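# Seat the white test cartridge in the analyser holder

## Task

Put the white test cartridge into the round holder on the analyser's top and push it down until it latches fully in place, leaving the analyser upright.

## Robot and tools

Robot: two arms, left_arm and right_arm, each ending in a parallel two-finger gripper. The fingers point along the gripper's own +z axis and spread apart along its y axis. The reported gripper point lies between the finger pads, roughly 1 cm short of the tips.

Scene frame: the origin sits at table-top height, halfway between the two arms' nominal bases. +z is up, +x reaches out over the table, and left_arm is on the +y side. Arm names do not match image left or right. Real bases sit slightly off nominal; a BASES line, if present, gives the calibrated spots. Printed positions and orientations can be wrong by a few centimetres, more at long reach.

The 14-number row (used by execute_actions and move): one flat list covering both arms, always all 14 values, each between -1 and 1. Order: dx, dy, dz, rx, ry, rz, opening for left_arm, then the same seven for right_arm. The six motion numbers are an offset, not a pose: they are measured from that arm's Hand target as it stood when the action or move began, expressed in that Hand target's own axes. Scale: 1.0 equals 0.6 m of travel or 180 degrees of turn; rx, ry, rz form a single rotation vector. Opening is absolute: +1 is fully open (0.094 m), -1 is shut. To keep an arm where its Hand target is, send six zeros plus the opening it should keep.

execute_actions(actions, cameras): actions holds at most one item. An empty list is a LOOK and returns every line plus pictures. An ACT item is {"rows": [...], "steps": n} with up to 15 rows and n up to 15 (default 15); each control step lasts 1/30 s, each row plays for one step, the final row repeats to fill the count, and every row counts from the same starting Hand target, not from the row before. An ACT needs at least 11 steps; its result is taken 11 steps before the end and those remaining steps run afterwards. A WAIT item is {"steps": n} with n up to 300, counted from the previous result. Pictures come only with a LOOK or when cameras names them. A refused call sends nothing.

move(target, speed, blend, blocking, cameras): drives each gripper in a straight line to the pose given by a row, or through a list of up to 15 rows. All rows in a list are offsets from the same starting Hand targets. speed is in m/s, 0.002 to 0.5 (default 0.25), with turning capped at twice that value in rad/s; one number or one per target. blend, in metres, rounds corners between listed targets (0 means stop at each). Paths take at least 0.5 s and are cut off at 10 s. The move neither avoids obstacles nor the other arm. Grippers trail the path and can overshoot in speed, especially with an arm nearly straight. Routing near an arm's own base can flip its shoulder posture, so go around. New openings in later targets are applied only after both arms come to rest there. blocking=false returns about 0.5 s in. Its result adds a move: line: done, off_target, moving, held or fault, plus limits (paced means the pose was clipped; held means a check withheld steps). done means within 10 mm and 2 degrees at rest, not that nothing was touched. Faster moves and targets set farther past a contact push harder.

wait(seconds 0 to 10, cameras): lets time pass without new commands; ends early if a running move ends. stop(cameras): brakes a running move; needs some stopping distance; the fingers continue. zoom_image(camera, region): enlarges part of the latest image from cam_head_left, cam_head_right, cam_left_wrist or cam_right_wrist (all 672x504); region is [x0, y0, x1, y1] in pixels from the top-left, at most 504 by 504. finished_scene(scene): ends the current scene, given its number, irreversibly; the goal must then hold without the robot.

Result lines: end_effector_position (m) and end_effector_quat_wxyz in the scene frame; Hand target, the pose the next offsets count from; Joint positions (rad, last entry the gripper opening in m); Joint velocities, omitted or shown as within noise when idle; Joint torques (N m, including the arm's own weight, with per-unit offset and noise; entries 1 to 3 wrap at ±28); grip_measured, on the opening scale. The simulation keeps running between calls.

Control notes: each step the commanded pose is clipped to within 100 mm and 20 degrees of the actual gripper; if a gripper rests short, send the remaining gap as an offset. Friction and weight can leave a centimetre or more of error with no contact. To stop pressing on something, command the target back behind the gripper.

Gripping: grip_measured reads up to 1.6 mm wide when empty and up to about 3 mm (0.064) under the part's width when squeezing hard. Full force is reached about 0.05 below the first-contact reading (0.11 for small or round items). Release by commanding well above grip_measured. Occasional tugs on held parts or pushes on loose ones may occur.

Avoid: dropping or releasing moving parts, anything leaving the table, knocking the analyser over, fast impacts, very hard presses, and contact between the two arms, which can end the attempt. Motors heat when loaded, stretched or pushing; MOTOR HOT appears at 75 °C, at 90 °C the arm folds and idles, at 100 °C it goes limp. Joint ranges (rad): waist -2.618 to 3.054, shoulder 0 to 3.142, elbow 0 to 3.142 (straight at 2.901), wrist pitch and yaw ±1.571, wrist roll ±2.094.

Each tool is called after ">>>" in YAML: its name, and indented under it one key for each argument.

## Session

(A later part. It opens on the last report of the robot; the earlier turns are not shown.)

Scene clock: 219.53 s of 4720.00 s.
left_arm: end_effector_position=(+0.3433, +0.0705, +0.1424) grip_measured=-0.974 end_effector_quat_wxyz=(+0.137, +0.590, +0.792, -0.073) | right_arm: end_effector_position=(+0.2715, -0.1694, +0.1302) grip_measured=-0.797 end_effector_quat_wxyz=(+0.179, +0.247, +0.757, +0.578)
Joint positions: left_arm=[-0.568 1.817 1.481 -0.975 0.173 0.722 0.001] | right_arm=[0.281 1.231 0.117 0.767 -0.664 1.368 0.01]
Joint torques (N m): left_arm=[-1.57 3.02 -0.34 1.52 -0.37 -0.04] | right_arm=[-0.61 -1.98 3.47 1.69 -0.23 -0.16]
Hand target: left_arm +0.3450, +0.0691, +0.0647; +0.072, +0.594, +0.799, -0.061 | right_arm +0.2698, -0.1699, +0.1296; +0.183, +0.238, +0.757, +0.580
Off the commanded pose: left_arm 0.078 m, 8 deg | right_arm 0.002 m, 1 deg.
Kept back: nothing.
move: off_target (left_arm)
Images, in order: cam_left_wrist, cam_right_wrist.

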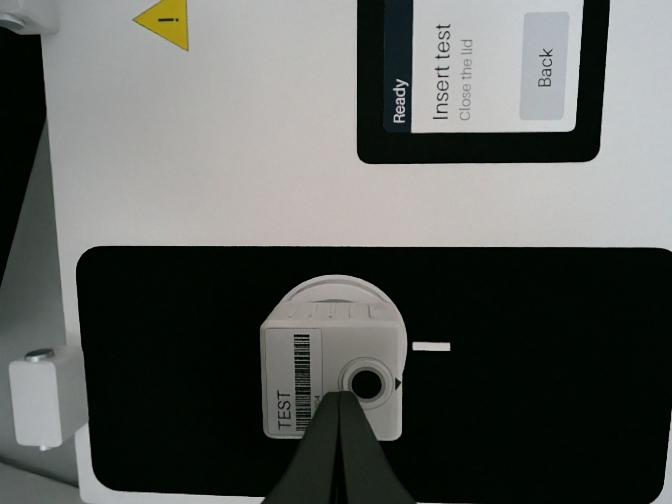

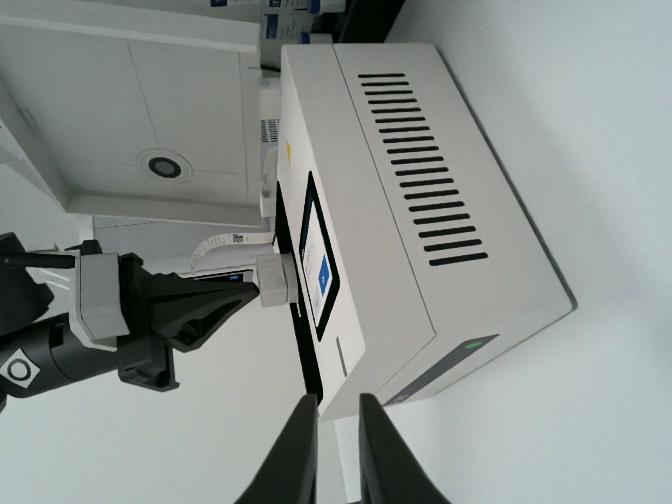

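>>> zoom_image:
  camera: "cam_right_wrist"
  region: [276, 282, 300, 306]

>>> zoom_image:
  camera: "cam_left_wrist"
  region: [230, 230, 480, 500]

Scaled by 21.000.

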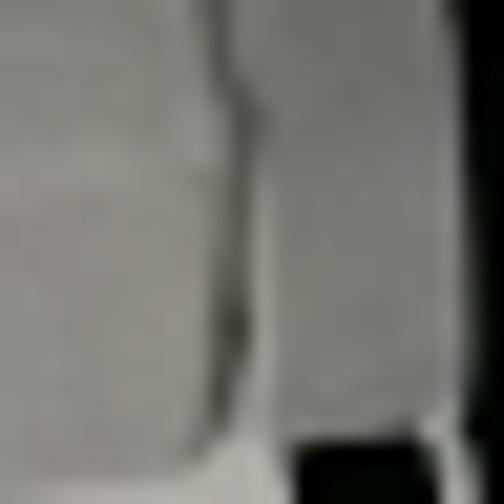

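Scaled by 1.867.

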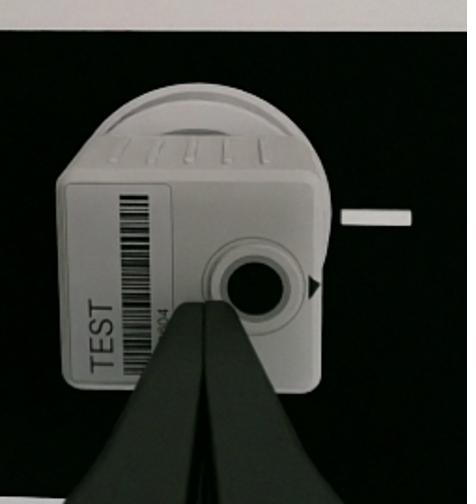

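>>> move:
  target: [-0.0250, -0.0016, -0.13098, 0, -0.015, 0, -0.98, 0.13152, -0.01693, 0.10302, 0, 0, 0, -0.8]
  speed: 0.12
  cameras: ["cam_left_wrist", "cam_right_wrist"]

Scene clock: 224.53 s of 4720.00 s.
left_arm: end_effector_position=(+0.3443, +0.0701, +0.1475) grip_measured=-0.974 end_effector_quat_wxyz=(+0.101, +0.590, +0.797, -0.076) | right_arm: end_effector_position=(+0.2315, -0.0846, +0.0941) grip_measured=-0.797 end_effector_quat_wxyz=(+0.174, +0.242, +0.768, +0.567)
Joint positions: left_arm=[-0.568 1.885 1.605 -1.103 0.172 0.722 0.001] | right_arm=[0.841 1.625 0.101 1.22 -0.141 1.534 0.01]
Joint torques (N m): left_arm=[-0.29 -7.15 7.83 0.35 0.04 0.01] | right_arm=[0.5 -3.49 4.68 1.82 0.07 -0.01]
Hand target: left_arm +0.3450, +0.0690, +0.1448; +0.091, +0.593, +0.797, -0.075 | right_arm +0.2379, -0.0779, +0.1038; +0.183, +0.238, +0.757, +0.580
Off the commanded pose: left_arm 0.003 m, 1 deg | right_arm 0.013 m, 2 deg.
Kept back: nothing.
move: off_target (right_arm)
Images, in order: cam_left_wrist, cam_right_wrist.

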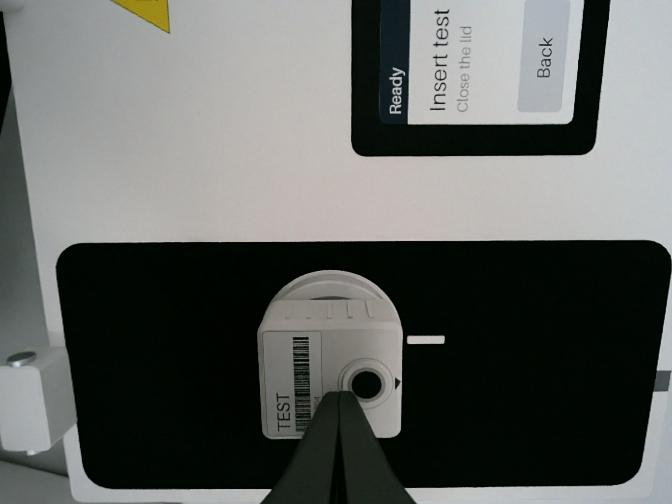

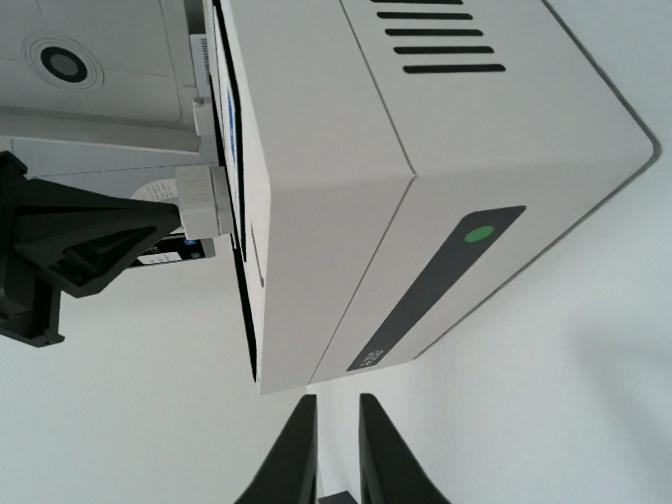

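>>> zoom_image:
  camera: "cam_right_wrist"
  region: [165, 150, 245, 250]

>>> zoom_image:
  camera: "cam_right_wrist"
  region: [200, 160, 236, 240]

Scaled by 5.040.

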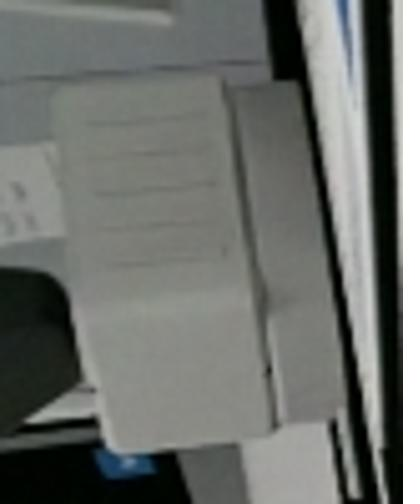

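Scaled by 6.300.

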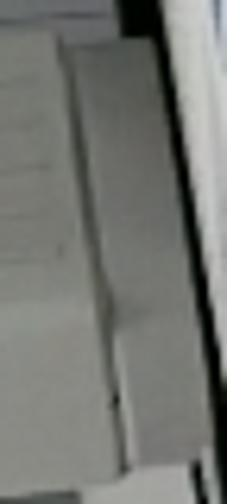

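>>> move:
  target: [-0.0195, -0.00096, -0.0811, 0, 0, 0, -0.98, 0, 0, 0, 0, 0, 0, -0.8]
  speed: 0.1

Scene clock: 233.57 s of 4720.00 s.
left_arm: end_effector_position=(+0.3419, +0.0730, +0.1903) grip_measured=-0.974 end_effector_quat_wxyz=(+0.086, +0.590, +0.800, -0.074) | right_arm: end_effector_position=(+0.2318, -0.0846, +0.0948) grip_measured=-0.797 end_effector_quat_wxyz=(+0.175, +0.242, +0.767, +0.568)
Joint positions: left_arm=[-0.568 1.91 1.814 -1.317 0.164 0.722 0.001] | right_arm=[0.841 1.625 0.101 1.223 -0.139 1.534 0.01]
Joint torques (N m): left_arm=[-0.31 -8.27 8.36 0.42 0.11 0.01] | right_arm=[0.47 -3.55 4.67 1.82 0.07 -0.01]
Hand target: left_arm +0.3450, +0.0689, +0.1949; +0.091, +0.593, +0.797, -0.075 | right_arm +0.2379, -0.0779, +0.1038; +0.183, +0.238, +0.757, +0.580
Off the commanded pose: left_arm 0.007 m, 1 deg | right_arm 0.013 m, 2 deg.
Kept back: nothing.
move: off_target (right_arm)

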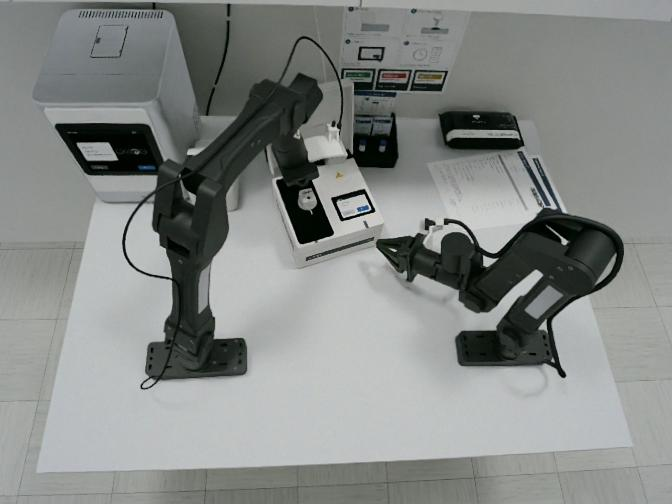

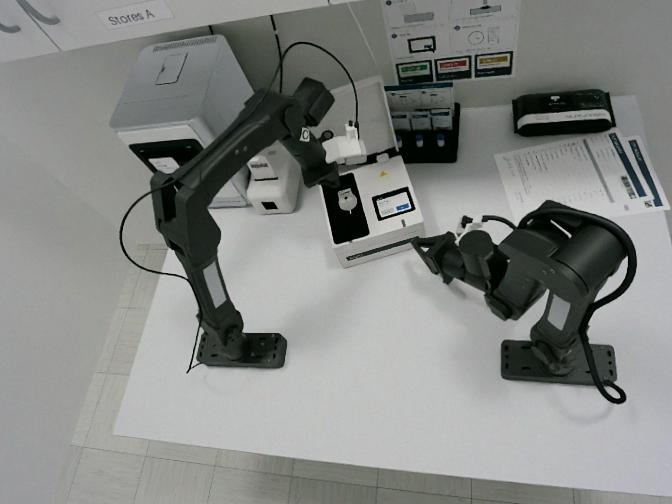

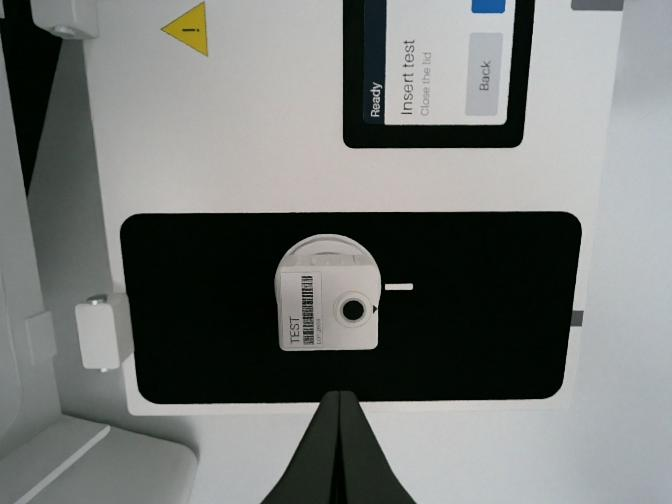

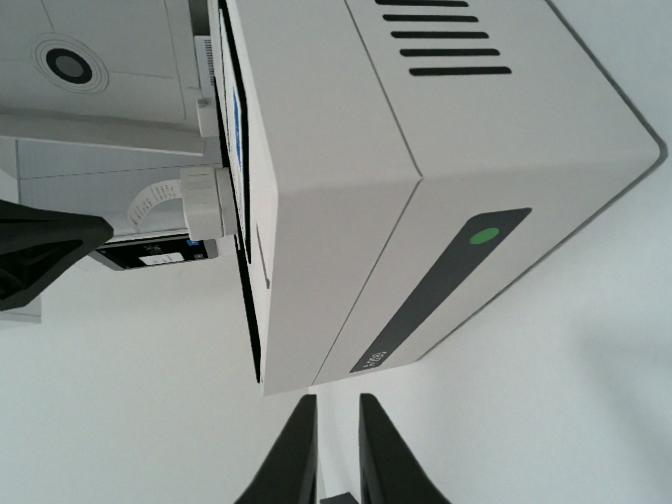

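>>> zoom_image:
  camera: "cam_left_wrist"
  region: [250, 220, 430, 370]

>>> zoom_image:
  camera: "cam_right_wrist"
  region: [165, 150, 250, 250]

Scaled by 2.800.

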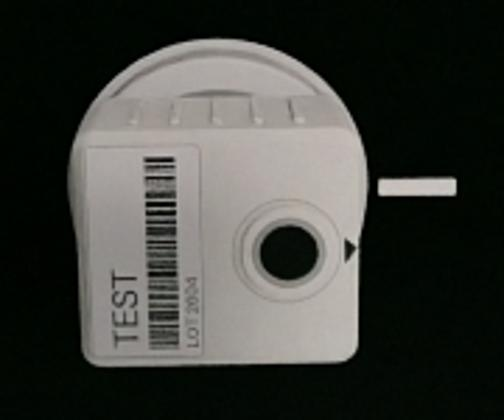

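Scaled by 5.040.

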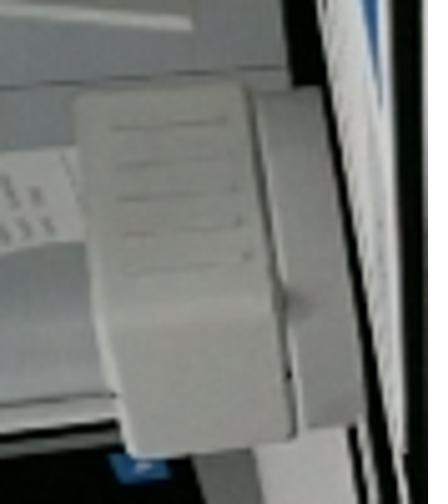

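>>> zoom_image:
  camera: "cam_left_wrist"
  region: [265, 225, 395, 280]

>>> zoom_image:
  camera: "cam_right_wrist"
  region: [205, 160, 245, 200]

>>> zoom_image:
  camera: "cam_right_wrist"
  region: [205, 205, 245, 245]

Scaled by 3.877.

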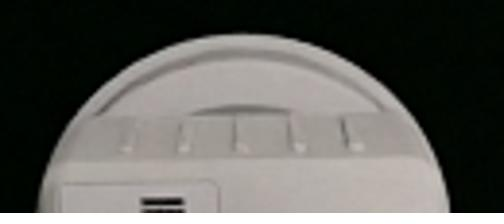

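Scaled by 12.600.

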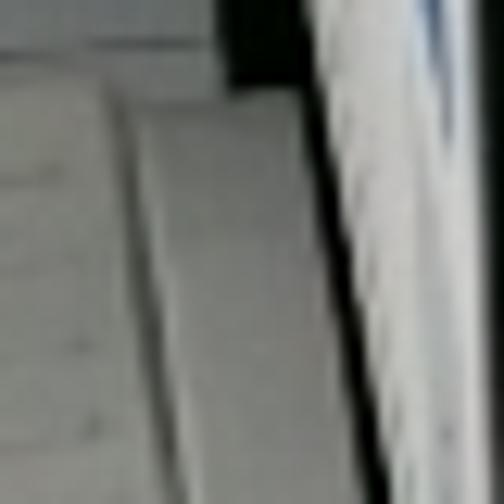

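Scaled by 12.600.

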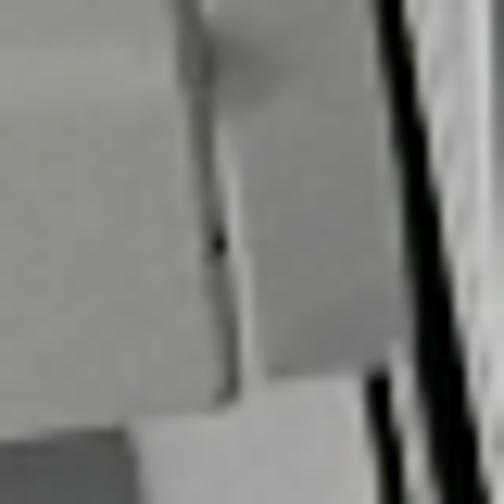

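>>> finished_scene:
  scene: 2

The scene is finished: the task was done.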